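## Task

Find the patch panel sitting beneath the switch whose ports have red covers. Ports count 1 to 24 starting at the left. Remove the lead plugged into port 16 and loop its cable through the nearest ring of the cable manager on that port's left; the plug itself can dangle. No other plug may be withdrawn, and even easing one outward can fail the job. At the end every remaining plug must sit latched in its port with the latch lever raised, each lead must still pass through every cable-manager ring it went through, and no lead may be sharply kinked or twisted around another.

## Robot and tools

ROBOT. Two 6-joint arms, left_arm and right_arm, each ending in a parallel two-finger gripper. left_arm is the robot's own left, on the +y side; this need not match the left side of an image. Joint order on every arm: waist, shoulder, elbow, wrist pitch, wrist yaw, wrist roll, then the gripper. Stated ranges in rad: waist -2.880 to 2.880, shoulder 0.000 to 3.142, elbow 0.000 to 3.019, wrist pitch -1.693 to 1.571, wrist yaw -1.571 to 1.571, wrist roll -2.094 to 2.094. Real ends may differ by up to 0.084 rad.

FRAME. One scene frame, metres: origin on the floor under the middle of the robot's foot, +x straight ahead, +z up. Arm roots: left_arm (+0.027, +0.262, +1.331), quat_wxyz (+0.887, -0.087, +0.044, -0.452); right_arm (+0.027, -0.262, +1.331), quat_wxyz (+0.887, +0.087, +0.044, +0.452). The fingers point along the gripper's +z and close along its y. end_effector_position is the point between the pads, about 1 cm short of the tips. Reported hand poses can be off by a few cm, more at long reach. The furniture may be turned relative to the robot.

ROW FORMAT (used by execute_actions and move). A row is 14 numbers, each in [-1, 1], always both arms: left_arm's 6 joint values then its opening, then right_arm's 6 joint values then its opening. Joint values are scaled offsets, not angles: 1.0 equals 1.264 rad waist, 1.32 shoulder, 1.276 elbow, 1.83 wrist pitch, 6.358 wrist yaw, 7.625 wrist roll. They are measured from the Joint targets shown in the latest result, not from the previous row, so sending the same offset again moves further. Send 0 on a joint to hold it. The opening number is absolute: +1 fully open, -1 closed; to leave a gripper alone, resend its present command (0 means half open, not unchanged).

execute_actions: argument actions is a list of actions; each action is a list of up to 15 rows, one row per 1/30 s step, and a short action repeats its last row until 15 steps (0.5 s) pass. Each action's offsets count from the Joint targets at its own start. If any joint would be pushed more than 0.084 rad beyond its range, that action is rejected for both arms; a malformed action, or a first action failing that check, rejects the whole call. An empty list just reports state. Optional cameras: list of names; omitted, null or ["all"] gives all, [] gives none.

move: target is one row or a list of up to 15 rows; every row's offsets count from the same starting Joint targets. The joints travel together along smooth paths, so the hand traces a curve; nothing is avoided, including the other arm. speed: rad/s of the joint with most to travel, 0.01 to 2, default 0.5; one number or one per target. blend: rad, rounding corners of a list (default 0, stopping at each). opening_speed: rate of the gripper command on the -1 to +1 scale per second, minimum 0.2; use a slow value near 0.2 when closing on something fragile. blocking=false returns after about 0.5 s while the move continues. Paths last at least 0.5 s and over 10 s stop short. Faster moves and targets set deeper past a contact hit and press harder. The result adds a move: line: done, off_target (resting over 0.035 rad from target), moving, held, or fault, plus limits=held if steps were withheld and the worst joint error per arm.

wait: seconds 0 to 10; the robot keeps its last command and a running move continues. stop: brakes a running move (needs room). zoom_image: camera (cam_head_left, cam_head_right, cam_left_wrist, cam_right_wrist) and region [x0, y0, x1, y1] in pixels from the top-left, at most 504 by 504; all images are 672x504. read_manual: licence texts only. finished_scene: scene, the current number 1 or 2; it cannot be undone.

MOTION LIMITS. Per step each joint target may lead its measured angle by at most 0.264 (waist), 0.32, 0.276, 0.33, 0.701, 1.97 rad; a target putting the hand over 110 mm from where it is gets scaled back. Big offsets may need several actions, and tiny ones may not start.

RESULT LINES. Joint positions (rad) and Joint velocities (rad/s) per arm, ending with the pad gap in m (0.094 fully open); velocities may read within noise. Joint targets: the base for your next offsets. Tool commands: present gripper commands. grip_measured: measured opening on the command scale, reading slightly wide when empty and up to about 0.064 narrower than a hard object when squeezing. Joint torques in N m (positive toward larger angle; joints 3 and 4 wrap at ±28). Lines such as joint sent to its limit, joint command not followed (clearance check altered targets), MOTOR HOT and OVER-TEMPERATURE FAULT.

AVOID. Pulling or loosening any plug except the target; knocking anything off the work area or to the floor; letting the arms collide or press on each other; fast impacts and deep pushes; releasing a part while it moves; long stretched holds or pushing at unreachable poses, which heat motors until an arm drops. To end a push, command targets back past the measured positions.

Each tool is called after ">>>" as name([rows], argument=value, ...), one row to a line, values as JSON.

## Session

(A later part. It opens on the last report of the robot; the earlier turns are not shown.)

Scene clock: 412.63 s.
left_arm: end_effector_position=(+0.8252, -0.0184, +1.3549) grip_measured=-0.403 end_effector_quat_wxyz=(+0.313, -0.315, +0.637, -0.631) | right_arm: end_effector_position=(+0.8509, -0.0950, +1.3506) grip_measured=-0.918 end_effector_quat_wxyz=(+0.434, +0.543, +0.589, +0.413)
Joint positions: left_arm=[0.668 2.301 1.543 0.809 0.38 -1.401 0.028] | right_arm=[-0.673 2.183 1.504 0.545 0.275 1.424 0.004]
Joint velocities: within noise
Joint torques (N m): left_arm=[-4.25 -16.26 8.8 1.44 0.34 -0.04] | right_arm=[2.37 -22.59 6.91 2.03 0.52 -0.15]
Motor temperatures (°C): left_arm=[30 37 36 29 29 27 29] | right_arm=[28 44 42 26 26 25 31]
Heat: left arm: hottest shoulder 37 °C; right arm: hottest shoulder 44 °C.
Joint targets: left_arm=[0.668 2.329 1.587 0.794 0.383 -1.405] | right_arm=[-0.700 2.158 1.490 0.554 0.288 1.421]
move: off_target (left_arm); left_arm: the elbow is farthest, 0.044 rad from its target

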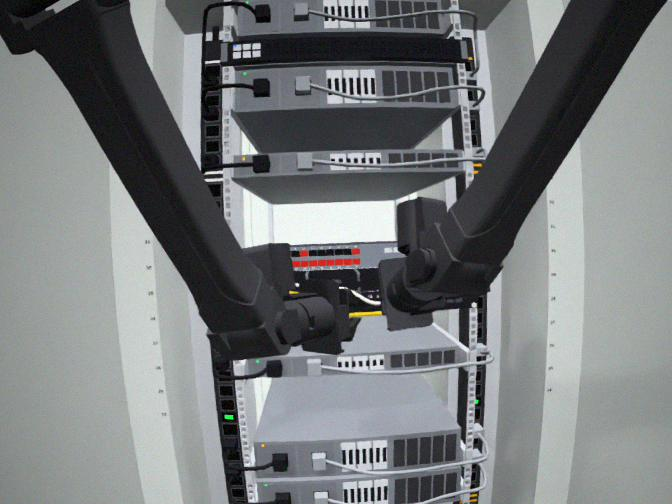

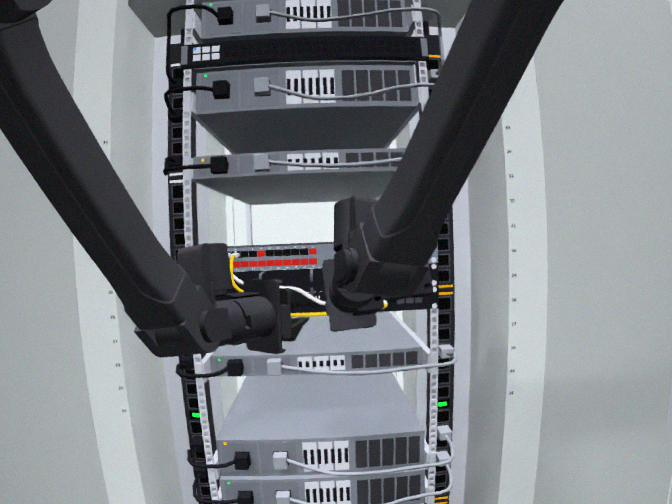

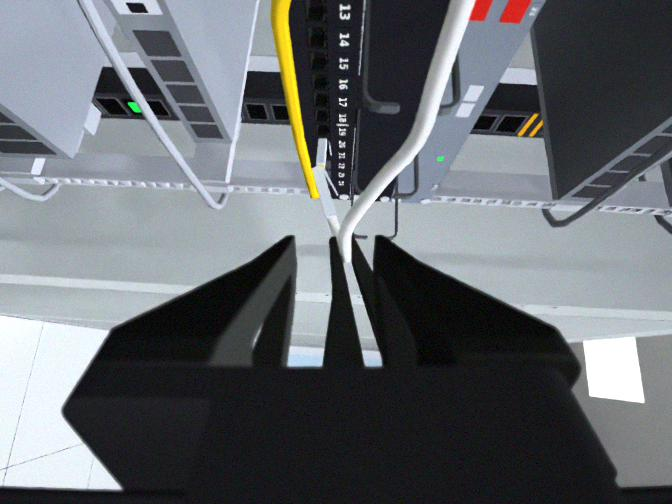

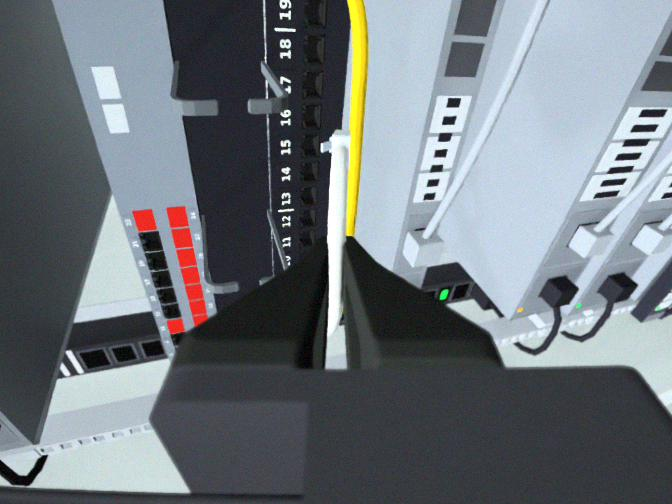

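>>> move([
  [0,-0.0477,0,-0.0098,-0.0014,0,-0.4,0,0,0,0,0,0,-0.93],
  [-0.0063,0.0265,0.1011,-0.0475,-0.0028,0,-0.4,0,0,0,0,0,0,-0.93],
], speed=0.25)

>>> zoom_image(camera="cam_left_wrist", region=[220, 50, 460, 290])

Scene clock: 415.67 s.
left_arm: end_effector_position=(+0.8586, -0.0252, +1.3667) grip_measured=-0.403 end_effector_quat_wxyz=(+0.317, -0.317, +0.634, -0.630) | right_arm: end_effector_position=(+0.8506, -0.0946, +1.3510) grip_measured=-0.918 end_effector_quat_wxyz=(+0.433, +0.542, +0.589, +0.414)
Joint positions: left_arm=[0.667 2.339 1.673 0.722 0.369 -1.401 0.028] | right_arm=[-0.673 2.182 1.502 0.546 0.273 1.424 0.004]
Joint velocities: within noise
Joint torques (N m): left_arm=[-4.25 -17.49 9.35 1.39 0.13 -0.07] | right_arm=[2.43 -22.71 7.01 2.07 0.6 -0.16]
Motor temperatures (°C): left_arm=[30 38 36 29 29 27 29] | right_arm=[28 44 42 26 26 25 31]
Heat: left arm: hottest shoulder 38 °C; right arm: hottest shoulder 44 °C.
Joint targets: left_arm=[0.660 2.364 1.716 0.707 0.365 -1.405] | right_arm=[-0.700 2.158 1.490 0.554 0.288 1.421]
move: off_target (left_arm); left_arm: the elbow is farthest, 0.043 rad from its target

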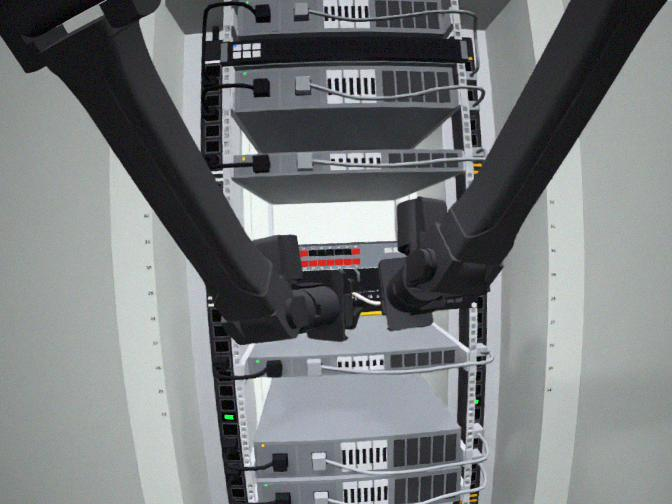

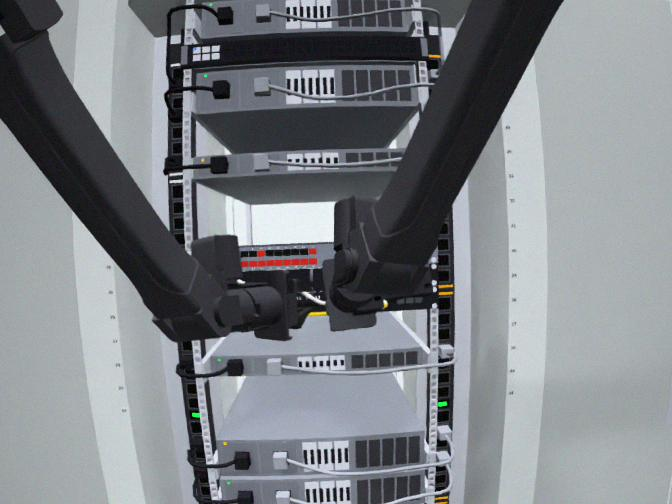

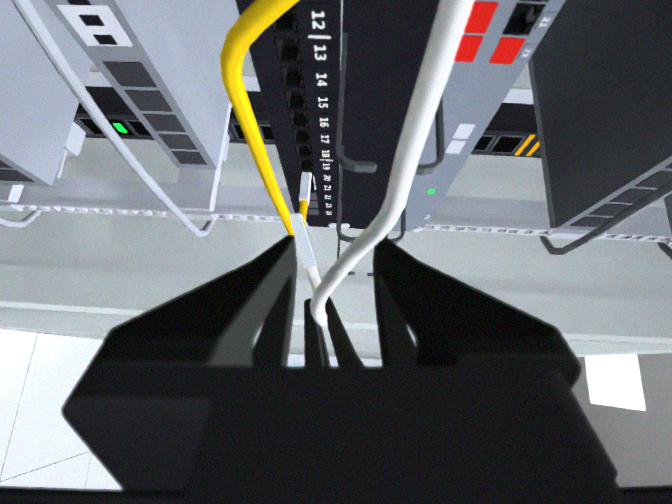

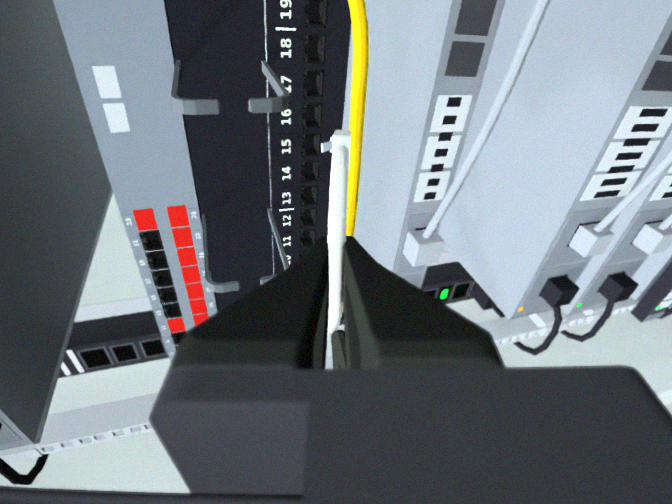

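Scaled by 2.100 from the camera's 672x504 image, which has a finer 960x720 frame.

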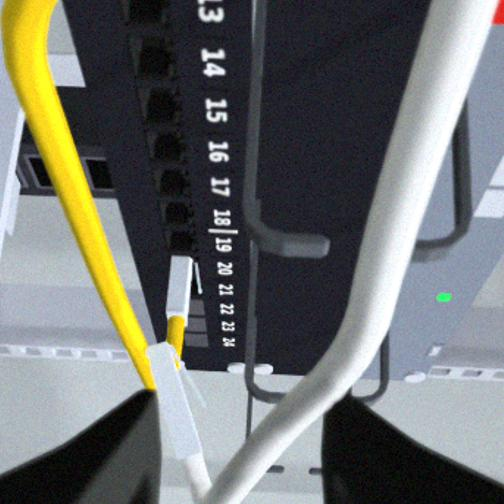

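>>> move(target=[0,0,0.0165,0,0,0,-0.4,0,0,0,0,0,0,-0.93], speed=0.25, cameras=["cam_left_wrist"])

>>> zoom_image(camera="cam_left_wrist", region=[260, 170, 440, 350])

Scene clock: 416.80 s.
left_arm: end_effector_position=(+0.8647, -0.0251, +1.3770) grip_measured=-0.403 end_effector_quat_wxyz=(+0.324, -0.313, +0.629, -0.634) | right_arm: end_effector_position=(+0.8506, -0.0946, +1.3510) grip_measured=-0.918 end_effector_quat_wxyz=(+0.433, +0.542, +0.589, +0.414)
Joint positions: left_arm=[0.667 2.339 1.694 0.722 0.368 -1.401 0.028] | right_arm=[-0.673 2.182 1.502 0.546 0.273 1.424 0.004]
Joint velocities: within noise
Joint torques (N m): left_arm=[-4.95 -17.61 9.44 1.54 0.13 -0.05] | right_arm=[2.08 -22.71 6.99 2.11 0.58 -0.15]
Motor temperatures (°C): left_arm=[30 38 36 29 29 27 29] | right_arm=[28 44 42 26 26 25 31]
Heat: left arm: hottest shoulder 38 °C; right arm: hottest shoulder 44 °C.
Joint targets: left_arm=[0.660 2.364 1.737 0.707 0.365 -1.405] | right_arm=[-0.700 2.158 1.490 0.554 0.288 1.421]
move: off_target (left_arm); left_arm: the elbow is farthest, 0.043 rad from its target
Images, in order (width x height): cam_left_wrist 672x504.

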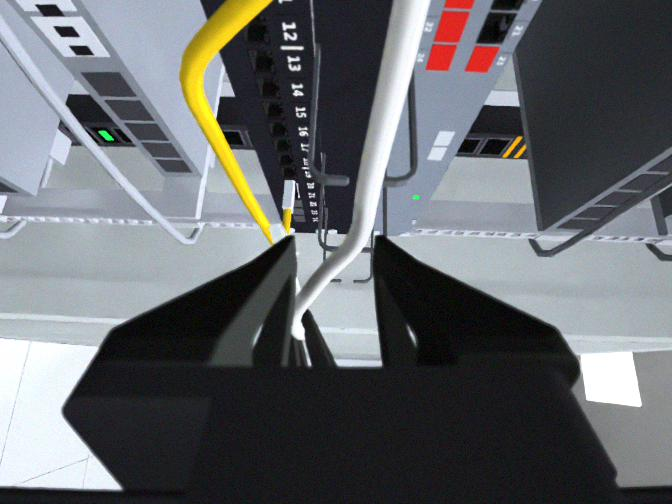

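Scaled by 2.800 from the camera's 672x504 image, which has a finer 960x720 frame.

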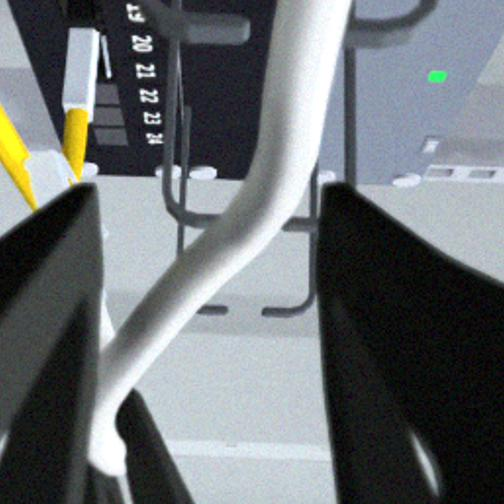

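>>> move(target=[0,0,0,0,0,0,-0.93,0,0,0,0,0,0,-0.93], opening_speed=0.6, cameras=["cam_left_wrist","cam_right_wrist"])

>>> zoom_image(camera="cam_left_wrist", region=[220, 130, 440, 350])

Scene clock: 418.23 s.
left_arm: end_effector_position=(+0.8656, -0.0242, +1.3767) grip_measured=-0.907 end_effector_quat_wxyz=(+0.328, -0.313, +0.630, -0.631) | right_arm: end_effector_position=(+0.8521, -0.0955, +1.3595) grip_measured=-0.918 end_effector_quat_wxyz=(+0.437, +0.541, +0.585, +0.418)
Joint positions: left_arm=[0.667 2.339 1.695 0.72 0.361 -1.393 0.004] | right_arm=[-0.673 2.172 1.502 0.55 0.273 1.424 0.004]
Joint velocities: within noise
Joint torques (N m): left_arm=[-4.13 -17.61 9.5 1.5 0.4 -0.12] | right_arm=[2.26 -22.12 7.17 1.81 0.56 -0.15]
Motor temperatures (°C): left_arm=[30 38 36 29 29 27 29] | right_arm=[28 44 41 26 26 25 31]
Heat: left arm: hottest shoulder 38 °C; right arm: hottest shoulder 44 °C.
Joint targets: left_arm=[0.660 2.364 1.737 0.707 0.365 -1.405] | right_arm=[-0.700 2.158 1.490 0.554 0.288 1.421]
move: off_target (left_arm); left_arm: the elbow is farthest, 0.042 rad from its target
Images, in order (width x height): cam_left_wrist 672x504, cam_right_wrist 672x504.

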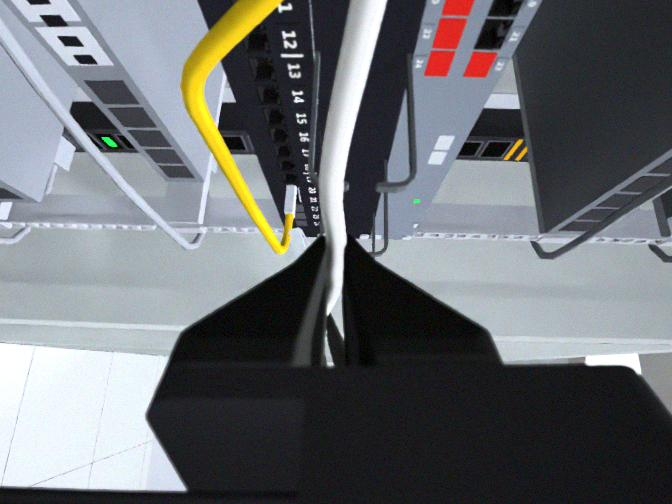

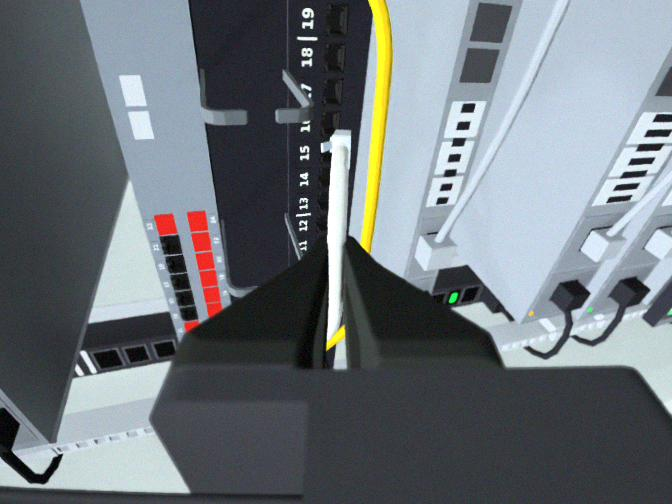

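Scaled by 2.291 from the camera's 672x504 image, which has a finer 960x720 frame.

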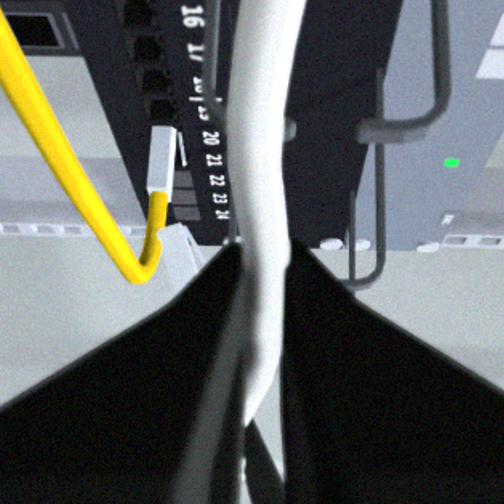

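>>> move(target=[0,0,0,0,0,0,-0.93,0,0,0,0,0,0,-0.5], opening_speed=0.4)

>>> zoom_image(camera="cam_left_wrist", region=[220, 130, 440, 350])

>>> zoom_image(camera="cam_right_wrist", region=[220, 80, 440, 300])

Scene clock: 420.73 s.
left_arm: end_effector_position=(+0.8691, -0.0198, +1.3791) grip_measured=-0.909 end_effector_quat_wxyz=(+0.333, -0.314, +0.627, -0.630) | right_arm: end_effector_position=(+0.8504, -0.1024, +1.3550) grip_measured=-0.503 end_effector_quat_wxyz=(+0.439, +0.546, +0.584, +0.411)
Joint positions: left_arm=[0.671 2.339 1.701 0.72 0.357 -1.392 0.004] | right_arm=[-0.679 2.172 1.495 0.551 0.284 1.424 0.023]
Joint velocities: within noise
Joint torques (N m): left_arm=[-4.89 -18.02 9.06 1.59 0.59 -0.11] | right_arm=[2.78 -21.71 7.72 1.78 0.13 -0.15]
Motor temperatures (°C): left_arm=[30 39 37 29 29 27 29] | right_arm=[28 44 41 26 26 25 31]
Heat: left arm: hottest shoulder 39 °C; right arm: hottest shoulder 44 °C.
Joint targets: left_arm=[0.660 2.364 1.737 0.707 0.365 -1.404] | right_arm=[-0.700 2.158 1.490 0.554 0.288 1.421]
move: off_target (left_arm); left_arm: the elbow is farthest, 0.036 rad from its target

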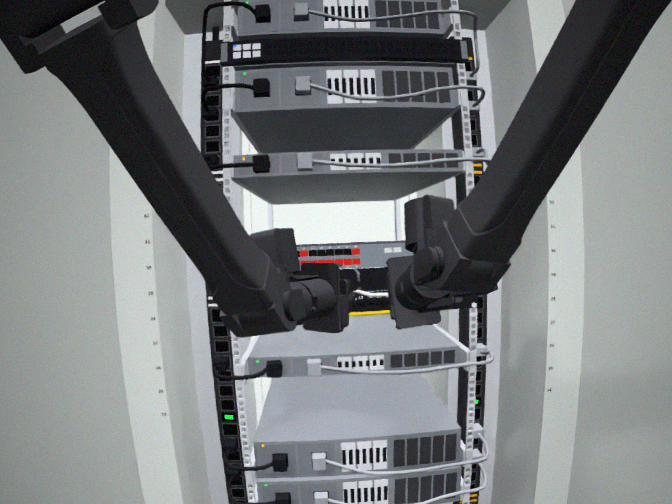

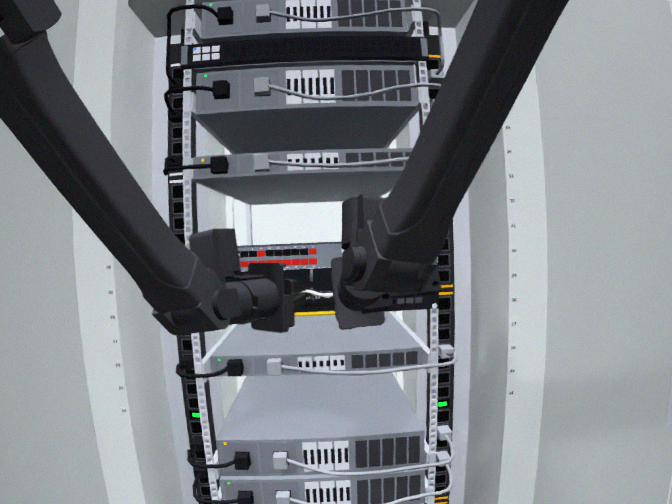

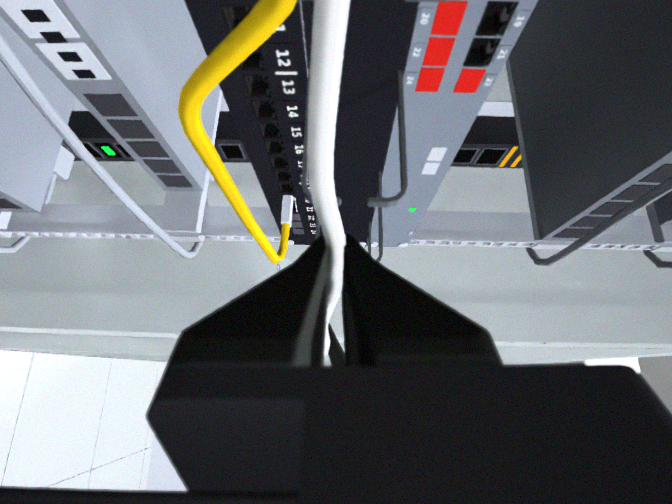

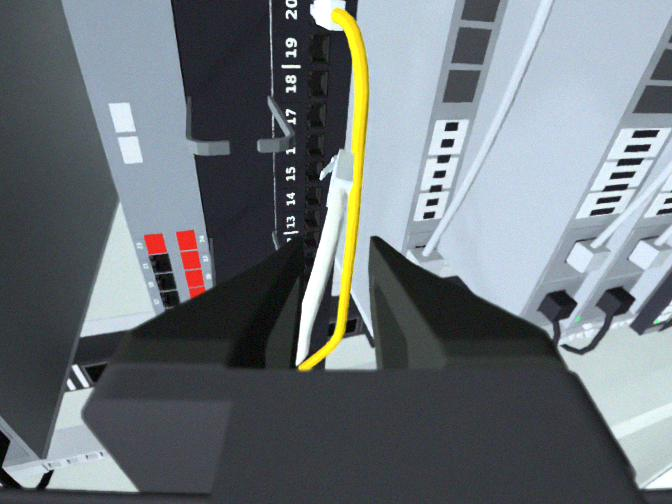

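Scaled by 2.291 from the camera's 672x504 image, which has a finer 960x720 frame.

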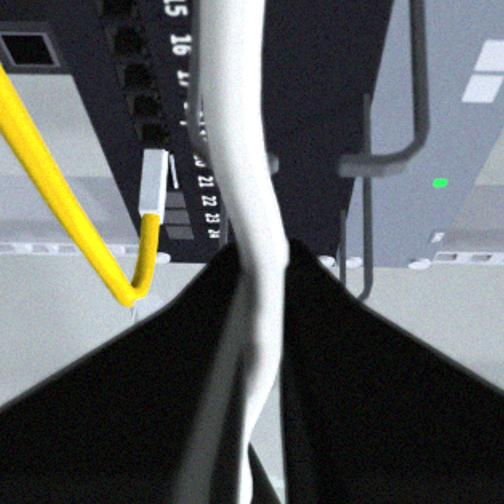

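Scaled by 2.291 from the camera's 672x504 image, which has a finer 960x720 frame.

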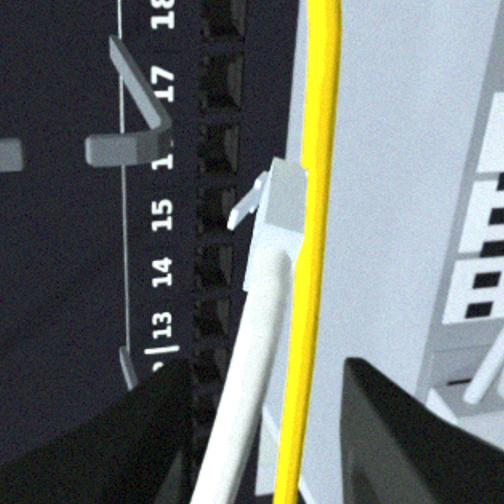

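>>> move(target=[0,0,0,0,0,0,-0.93,0.0388,0.0477,0.1324,-0.0536,0.0022,0,-0.65], speed=0.2)

>>> zoom_image(camera="cam_left_wrist", region=[220, 130, 440, 350])

>>> zoom_image(camera="cam_right_wrist", region=[220, 80, 440, 300])

Scene clock: 423.00 s.
left_arm: end_effector_position=(+0.8694, -0.0188, +1.3789) grip_measured=-0.909 end_effector_quat_wxyz=(+0.333, -0.315, +0.627, -0.630) | right_arm: end_effector_position=(+0.8764, -0.0957, +1.3619) grip_measured=-0.648 end_effector_quat_wxyz=(+0.439, +0.550, +0.586, +0.403)
Joint positions: left_arm=[0.672 2.339 1.701 0.72 0.356 -1.392 0.004] | right_arm=[-0.675 2.208 1.605 0.463 0.3 1.424 0.017]
Joint velocities: within noise
Joint torques (N m): left_arm=[-4.95 -17.79 9.16 1.4 0.63 -0.12] | right_arm=[6.95 -20.25 13.23 1.36 0.07 -0.15]
Motor temperatures (°C): left_arm=[30 39 37 29 29 27 29] | right_arm=[28 44 41 26 26 25 31]
Heat: left arm: hottest shoulder 39 °C; right arm: hottest shoulder 44 °C.
Joint targets: left_arm=[0.660 2.364 1.737 0.707 0.365 -1.404] | right_arm=[-0.651 2.220 1.659 0.456 0.302 1.421]
move: off_target (left_arm, right_arm); left_arm: the elbow is farthest, 0.036 rad from its target; right_arm: the elbow is farthest, 0.053 rad from its target

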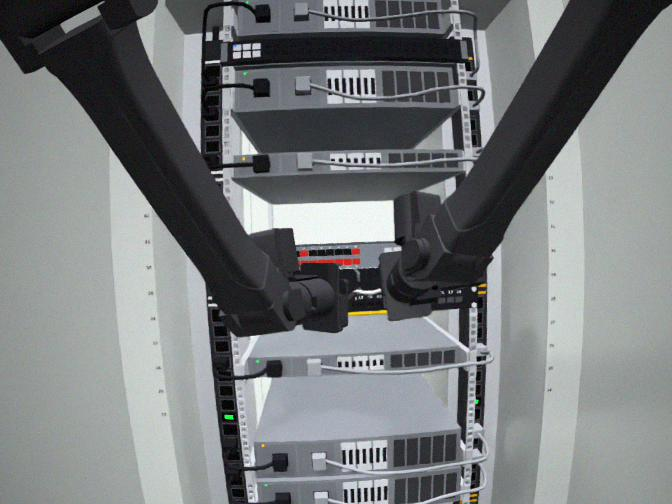

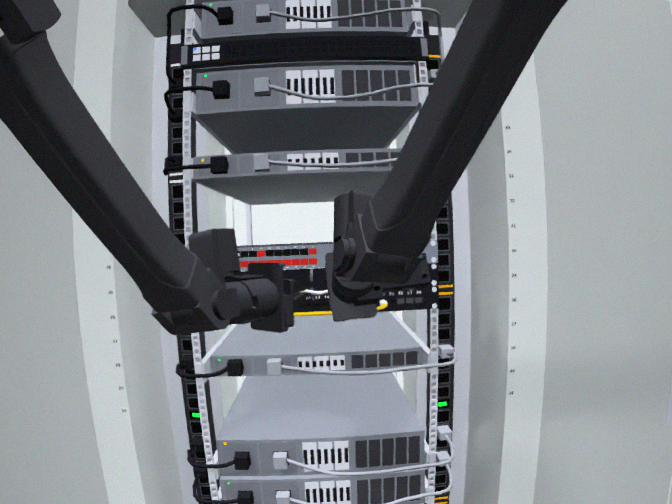

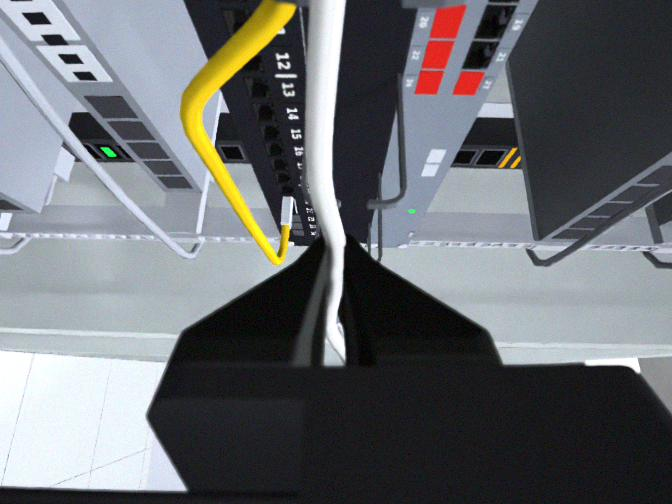

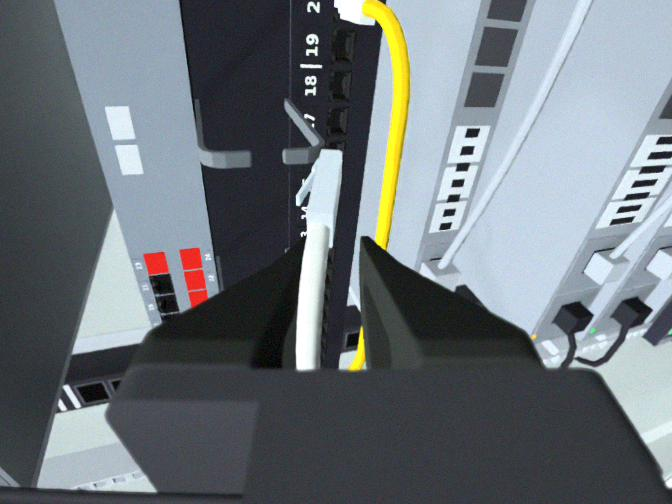

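Scaled by 2.291 from the camera's 672x504 image, which has a finer 960x720 frame.

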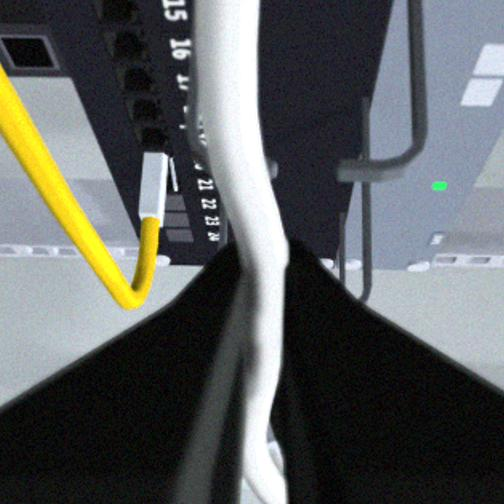

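Scaled by 2.291 from the camera's 672x504 image, which has a finer 960x720 frame.

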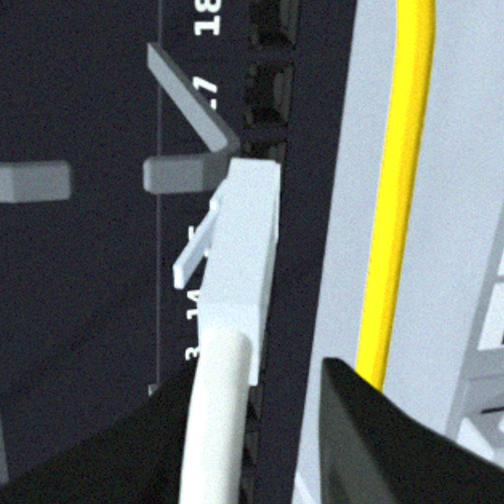

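>>> move(target=[0,0,0,0,0,0,-0.93,0.012,0,0.007,0,0,0,-0.65], speed=0.2, cameras=["cam_right_wrist"])

>>> zoom_image(camera="cam_right_wrist", region=[220, 80, 440, 300])

Scene clock: 424.20 s.
left_arm: end_effector_position=(+0.8694, -0.0188, +1.3789) grip_measured=-0.909 end_effector_quat_wxyz=(+0.333, -0.315, +0.627, -0.630) | right_arm: end_effector_position=(+0.8751, -0.0799, +1.3671) grip_measured=-0.648 end_effector_quat_wxyz=(+0.436, +0.544, +0.588, +0.410)
Joint positions: left_arm=[0.672 2.339 1.701 0.72 0.356 -1.392 0.004] | right_arm=[-0.656 2.208 1.612 0.461 0.3 1.424 0.017]
Joint velocities: within noise
Joint torques (N m): left_arm=[-4.72 -17.85 8.95 1.5 0.63 -0.15] | right_arm=[6.59 -20.25 13.48 1.43 0.07 -0.16]
Motor temperatures (°C): left_arm=[30 40 37 29 29 27 29] | right_arm=[28 44 41 26 26 25 31]
Heat: left arm: hottest shoulder 40 °C; right arm: hottest shoulder 44 °C.
Joint targets: left_arm=[0.660 2.364 1.737 0.707 0.365 -1.404] | right_arm=[-0.636 2.221 1.668 0.456 0.302 1.421]
move: off_target (left_arm, right_arm); left_arm: the elbow is farthest, 0.036 rad from its target; right_arm: the elbow is farthest, 0.056 rad from its target
Images, in order (width x height): cam_right_wrist 672x504.

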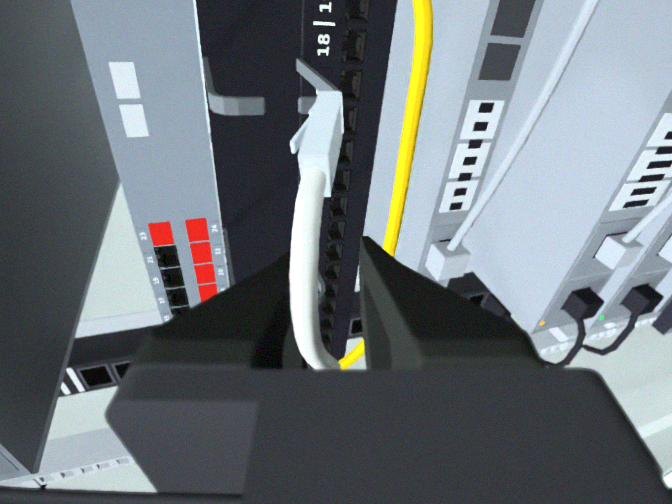

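Scaled by 2.291 from the camera's 672x504 image, which has a finer 960x720 frame.

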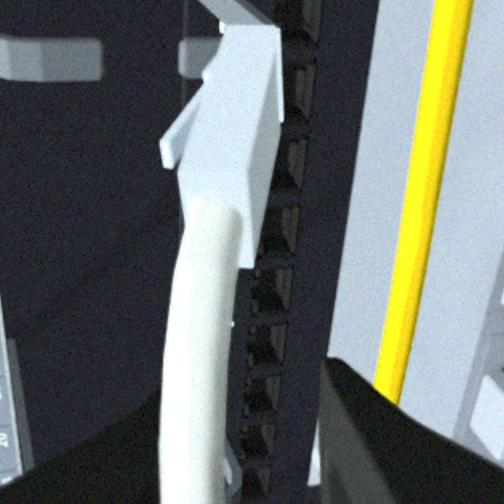

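>>> wait(seconds=0.3, cameras=["cam_left_wrist","cam_head_left","cam_head_right"])

>>> zoom_image(camera="cam_left_wrist", region=[250, 180, 430, 380])

>>> zoom_image(camera="cam_head_left", region=[330, 260, 430, 340])

>>> zoom_image(camera="cam_head_right", region=[270, 260, 370, 340])

Scene clock: 425.67 s.
left_arm: end_effector_position=(+0.8694, -0.0188, +1.3789) grip_measured=-0.909 end_effector_quat_wxyz=(+0.333, -0.315, +0.627, -0.630) | right_arm: end_effector_position=(+0.8752, -0.0798, +1.3672) grip_measured=-0.648 end_effector_quat_wxyz=(+0.436, +0.544, +0.588, +0.410)
Joint positions: left_arm=[0.672 2.339 1.701 0.72 0.356 -1.392 0.004] | right_arm=[-0.656 2.208 1.613 0.461 0.3 1.424 0.017]
Joint velocities: within noise
Joint torques (N m): left_arm=[-5.36 -18.14 8.9 1.46 0.61 -0.13] | right_arm=[6.42 -20.48 13.48 1.36 0.08 -0.17]
Motor temperatures (°C): left_arm=[30 40 37 29 29 27 30] | right_arm=[28 44 42 26 26 25 31]
Heat: left arm: hottest shoulder 40 °C; right arm: hottest shoulder 44 °C.
Joint targets: left_arm=[0.660 2.364 1.737 0.707 0.365 -1.404] | right_arm=[-0.636 2.220 1.668 0.456 0.302 1.421]
Tool commands: left_gripper/opening=-0.93 right_gripper/opening=-0.65
wait: 0.30 s; at rest from the start
Images, in order (width x height): cam_head_left 672x504, cam_head_right 672x504, cam_left_wrist 672x504.

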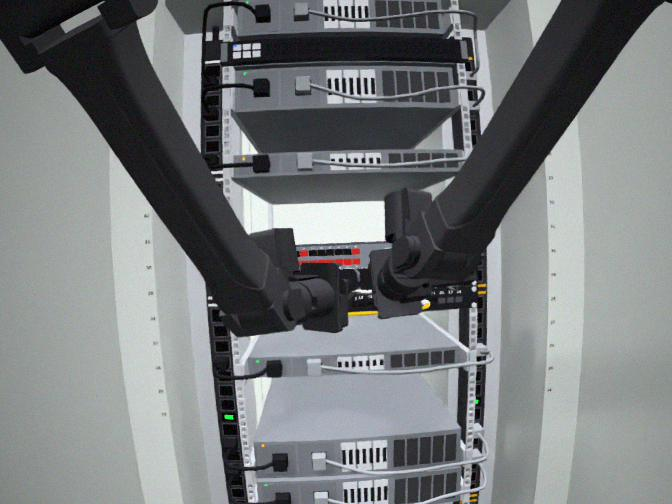

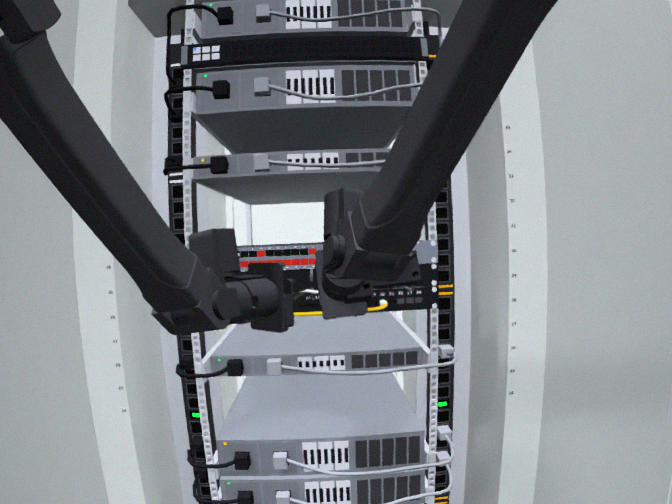

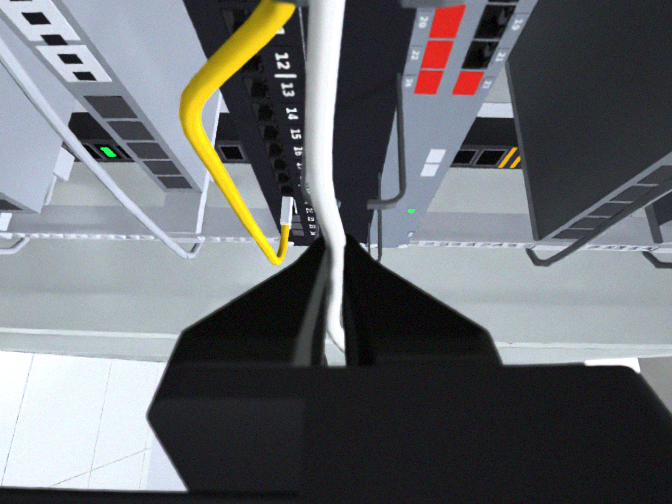

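Scaled by 2.520 from the camera's 672x504 image, which has a finer 960x720 frame.

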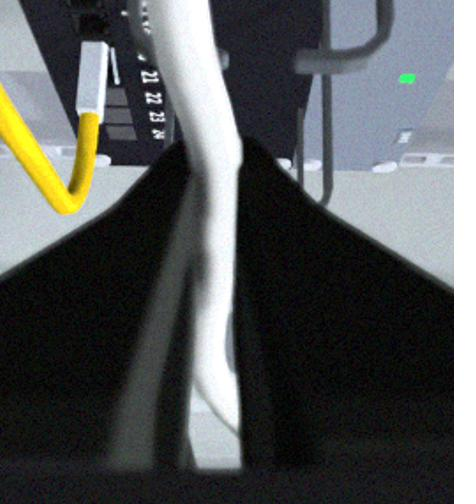

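Scaled by 5.040 from the camera's 672x504 image, which has a finer 960x720 frame.

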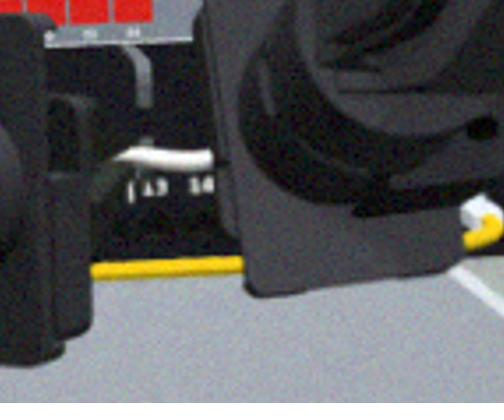

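Scaled by 5.040 from the camera's 672x504 image, which has a finer 960x720 frame.

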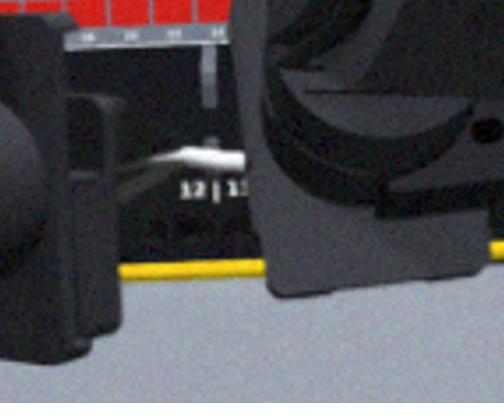

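>>> move(target=[0,0,0,0,0,0,-0.93,0.0087,-0.0758,-0.0987,0.0077,0.0028,0,-0.65], speed=0.2, cameras=["cam_right_wrist"])

>>> zoom_image(camera="cam_right_wrist", region=[240, 80, 440, 380])

Scene clock: 427.70 s.
left_arm: end_effector_position=(+0.8704, -0.0188, +1.3806) grip_measured=-0.909 end_effector_quat_wxyz=(+0.334, -0.314, +0.626, -0.630) | right_arm: end_effector_position=(+0.8569, -0.0821, +1.3781) grip_measured=-0.648 end_effector_quat_wxyz=(+0.435, +0.547, +0.591, +0.403)
Joint positions: left_arm=[0.672 2.339 1.704 0.72 0.356 -1.392 0.004] | right_arm=[-0.647 2.152 1.542 0.461 0.317 1.424 0.017]
Joint velocities: within noise
Joint torques (N m): left_arm=[-5.01 -17.55 8.88 1.55 0.63 -0.11] | right_arm=[6.71 -23.3 8.53 2.07 0.1 -0.15]
Motor temperatures (°C): left_arm=[30 40 37 29 29 27 30] | right_arm=[28 43 42 26 26 25 31]
Heat: left arm: hottest shoulder 40 °C; right arm: hottest shoulder 43 °C.
Joint targets: left_arm=[0.660 2.364 1.737 0.707 0.365 -1.404] | right_arm=[-0.625 2.120 1.542 0.470 0.320 1.421]
move: done
Images, in order (width x height): cam_right_wrist 672x504.

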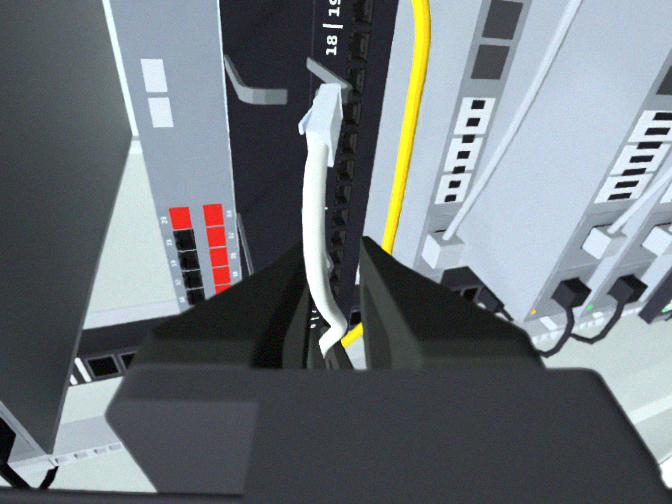

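Scaled by 1.680 from the camera's 672x504 image, which has a finer 960x720 frame.

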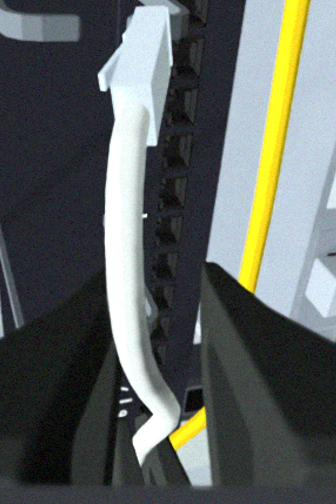

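>>> move(target=[0,0,0,0,0,0,-0.93,0,0,0.0588,0,0,0,-0.65], speed=0.2, cameras=["cam_right_wrist"])

>>> zoom_image(camera="cam_right_wrist", region=[240, 80, 440, 380])

Scene clock: 429.13 s.
left_arm: end_effector_position=(+0.8704, -0.0188, +1.3806) grip_measured=-0.909 end_effector_quat_wxyz=(+0.334, -0.314, +0.626, -0.630) | right_arm: end_effector_position=(+0.8632, -0.0819, +1.3880) grip_measured=-0.648 end_effector_quat_wxyz=(+0.440, +0.545, +0.585, +0.409)
Joint positions: left_arm=[0.672 2.339 1.704 0.72 0.356 -1.392 0.004] | right_arm=[-0.647 2.152 1.562 0.461 0.317 1.424 0.017]
Joint velocities: within noise
Joint torques (N m): left_arm=[-4.84 -17.96 8.81 1.52 0.64 -0.15] | right_arm=[6.65 -23.71 13.57 2.06 0.1 -0.15]
Motor temperatures (°C): left_arm=[30 40 38 29 29 27 30] | right_arm=[28 43 42 26 26 25 31]
Heat: left arm: hottest shoulder 40 °C; right arm: hottest shoulder 43 °C.
Joint targets: left_arm=[0.660 2.364 1.737 0.707 0.365 -1.404] | right_arm=[-0.625 2.120 1.617 0.470 0.319 1.421]
move: off_target (right_arm); right_arm: the elbow is farthest, 0.055 rad from its target
Images, in order (width x height): cam_right_wrist 672x504.

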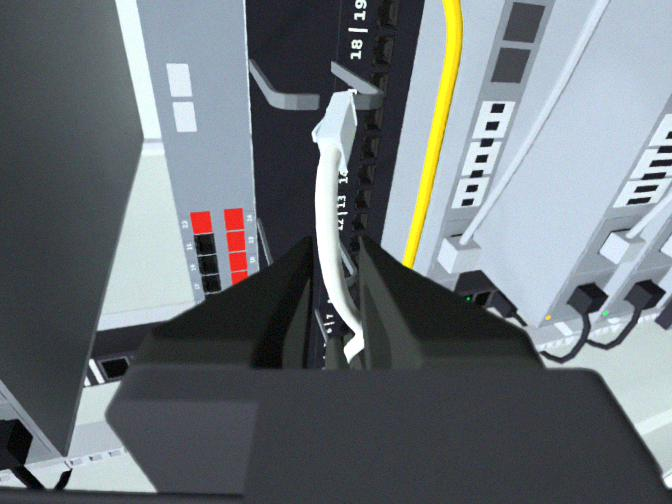

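Scaled by 1.680 from the camera's 672x504 image, which has a finer 960x720 frame.

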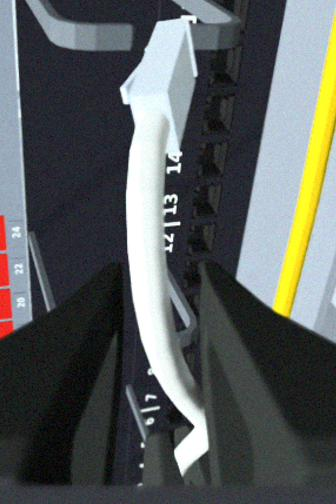

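>>> move(target=[0,0,0,0,0,0,-0.93,0,0,0,0,0,0,-0.93], opening_speed=0.6)

>>> zoom_image(camera="cam_right_wrist", region=[240, 80, 440, 380])

>>> zoom_image(camera="cam_left_wrist", region=[250, 130, 430, 380])

Scene clock: 430.27 s.
left_arm: end_effector_position=(+0.8725, -0.0188, +1.3845) grip_measured=-0.910 end_effector_quat_wxyz=(+0.336, -0.313, +0.624, -0.632) | right_arm: end_effector_position=(+0.8632, -0.0821, +1.3880) grip_measured=-0.926 end_effector_quat_wxyz=(+0.440, +0.545, +0.585, +0.409)
Joint positions: left_arm=[0.672 2.339 1.712 0.72 0.356 -1.393 0.004] | right_arm=[-0.647 2.152 1.562 0.461 0.319 1.424 0.003]
Joint velocities: within noise
Joint torques (N m): left_arm=[-5.25 -17.9 8.25 1.43 0.62 -0.08] | right_arm=[6.83 -23.59 13.52 2.03 0.01 -0.15]
Motor temperatures (°C): left_arm=[30 41 38 29 29 27 30] | right_arm=[28 43 42 26 26 25 31]
Heat: left arm: hottest shoulder 41 °C; right arm: hottest shoulder 43 °C.
Joint targets: left_arm=[0.660 2.364 1.737 0.707 0.365 -1.405] | right_arm=[-0.625 2.120 1.617 0.470 0.320 1.421]
move: off_target (right_arm); right_arm: the elbow is farthest, 0.055 rad from its target

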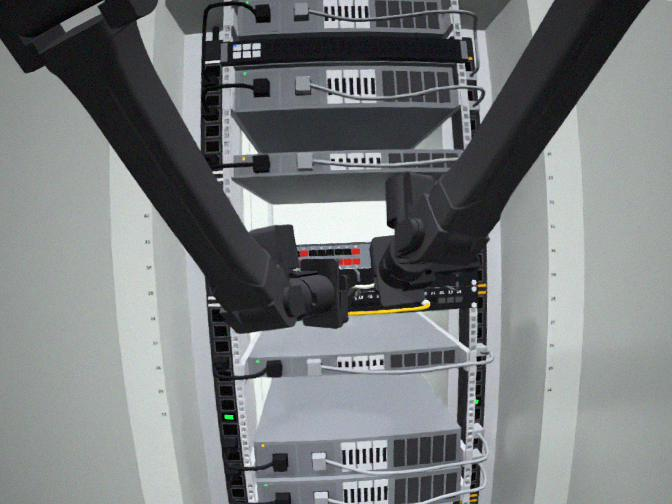

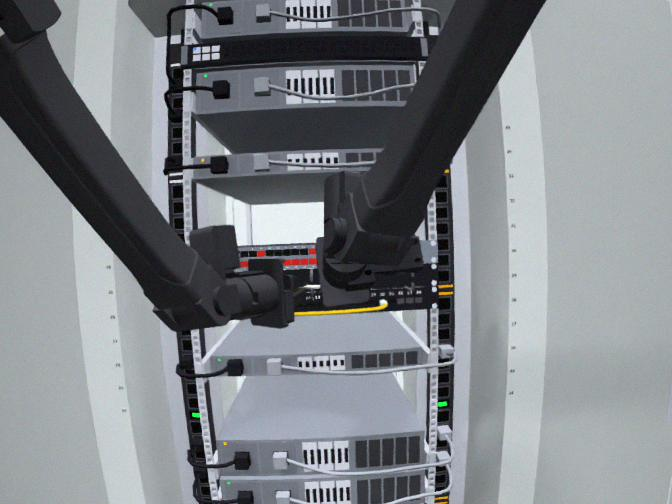

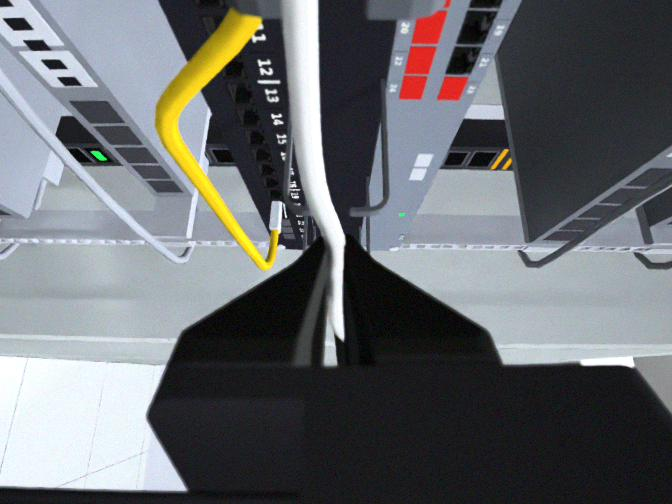

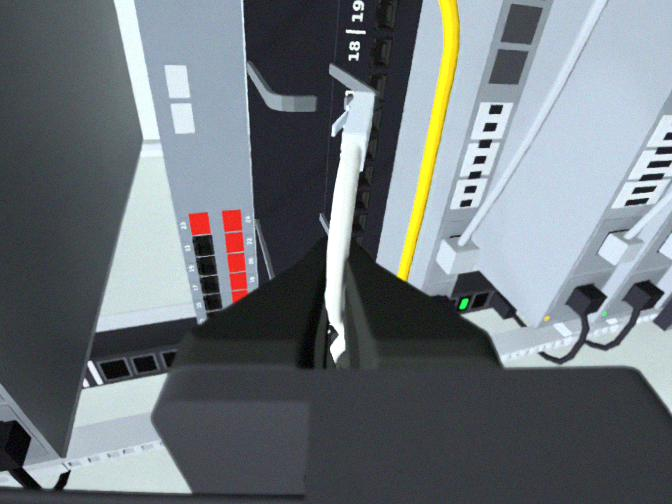

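Scaled by 1.680 from the camera's 672x504 image, which has a finer 960x720 frame.

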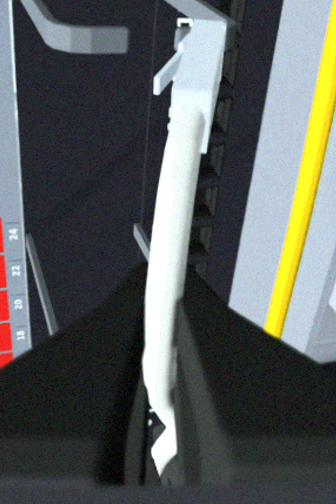

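Scaled by 2.016 from the camera's 672x504 image, which has a finer 960x720 frame.

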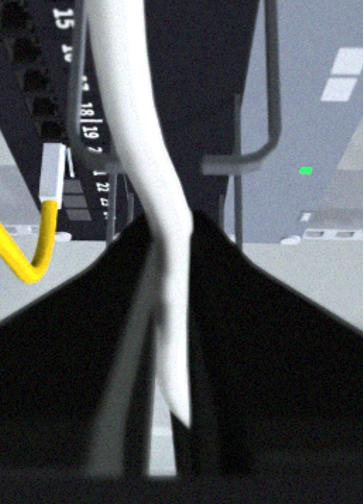

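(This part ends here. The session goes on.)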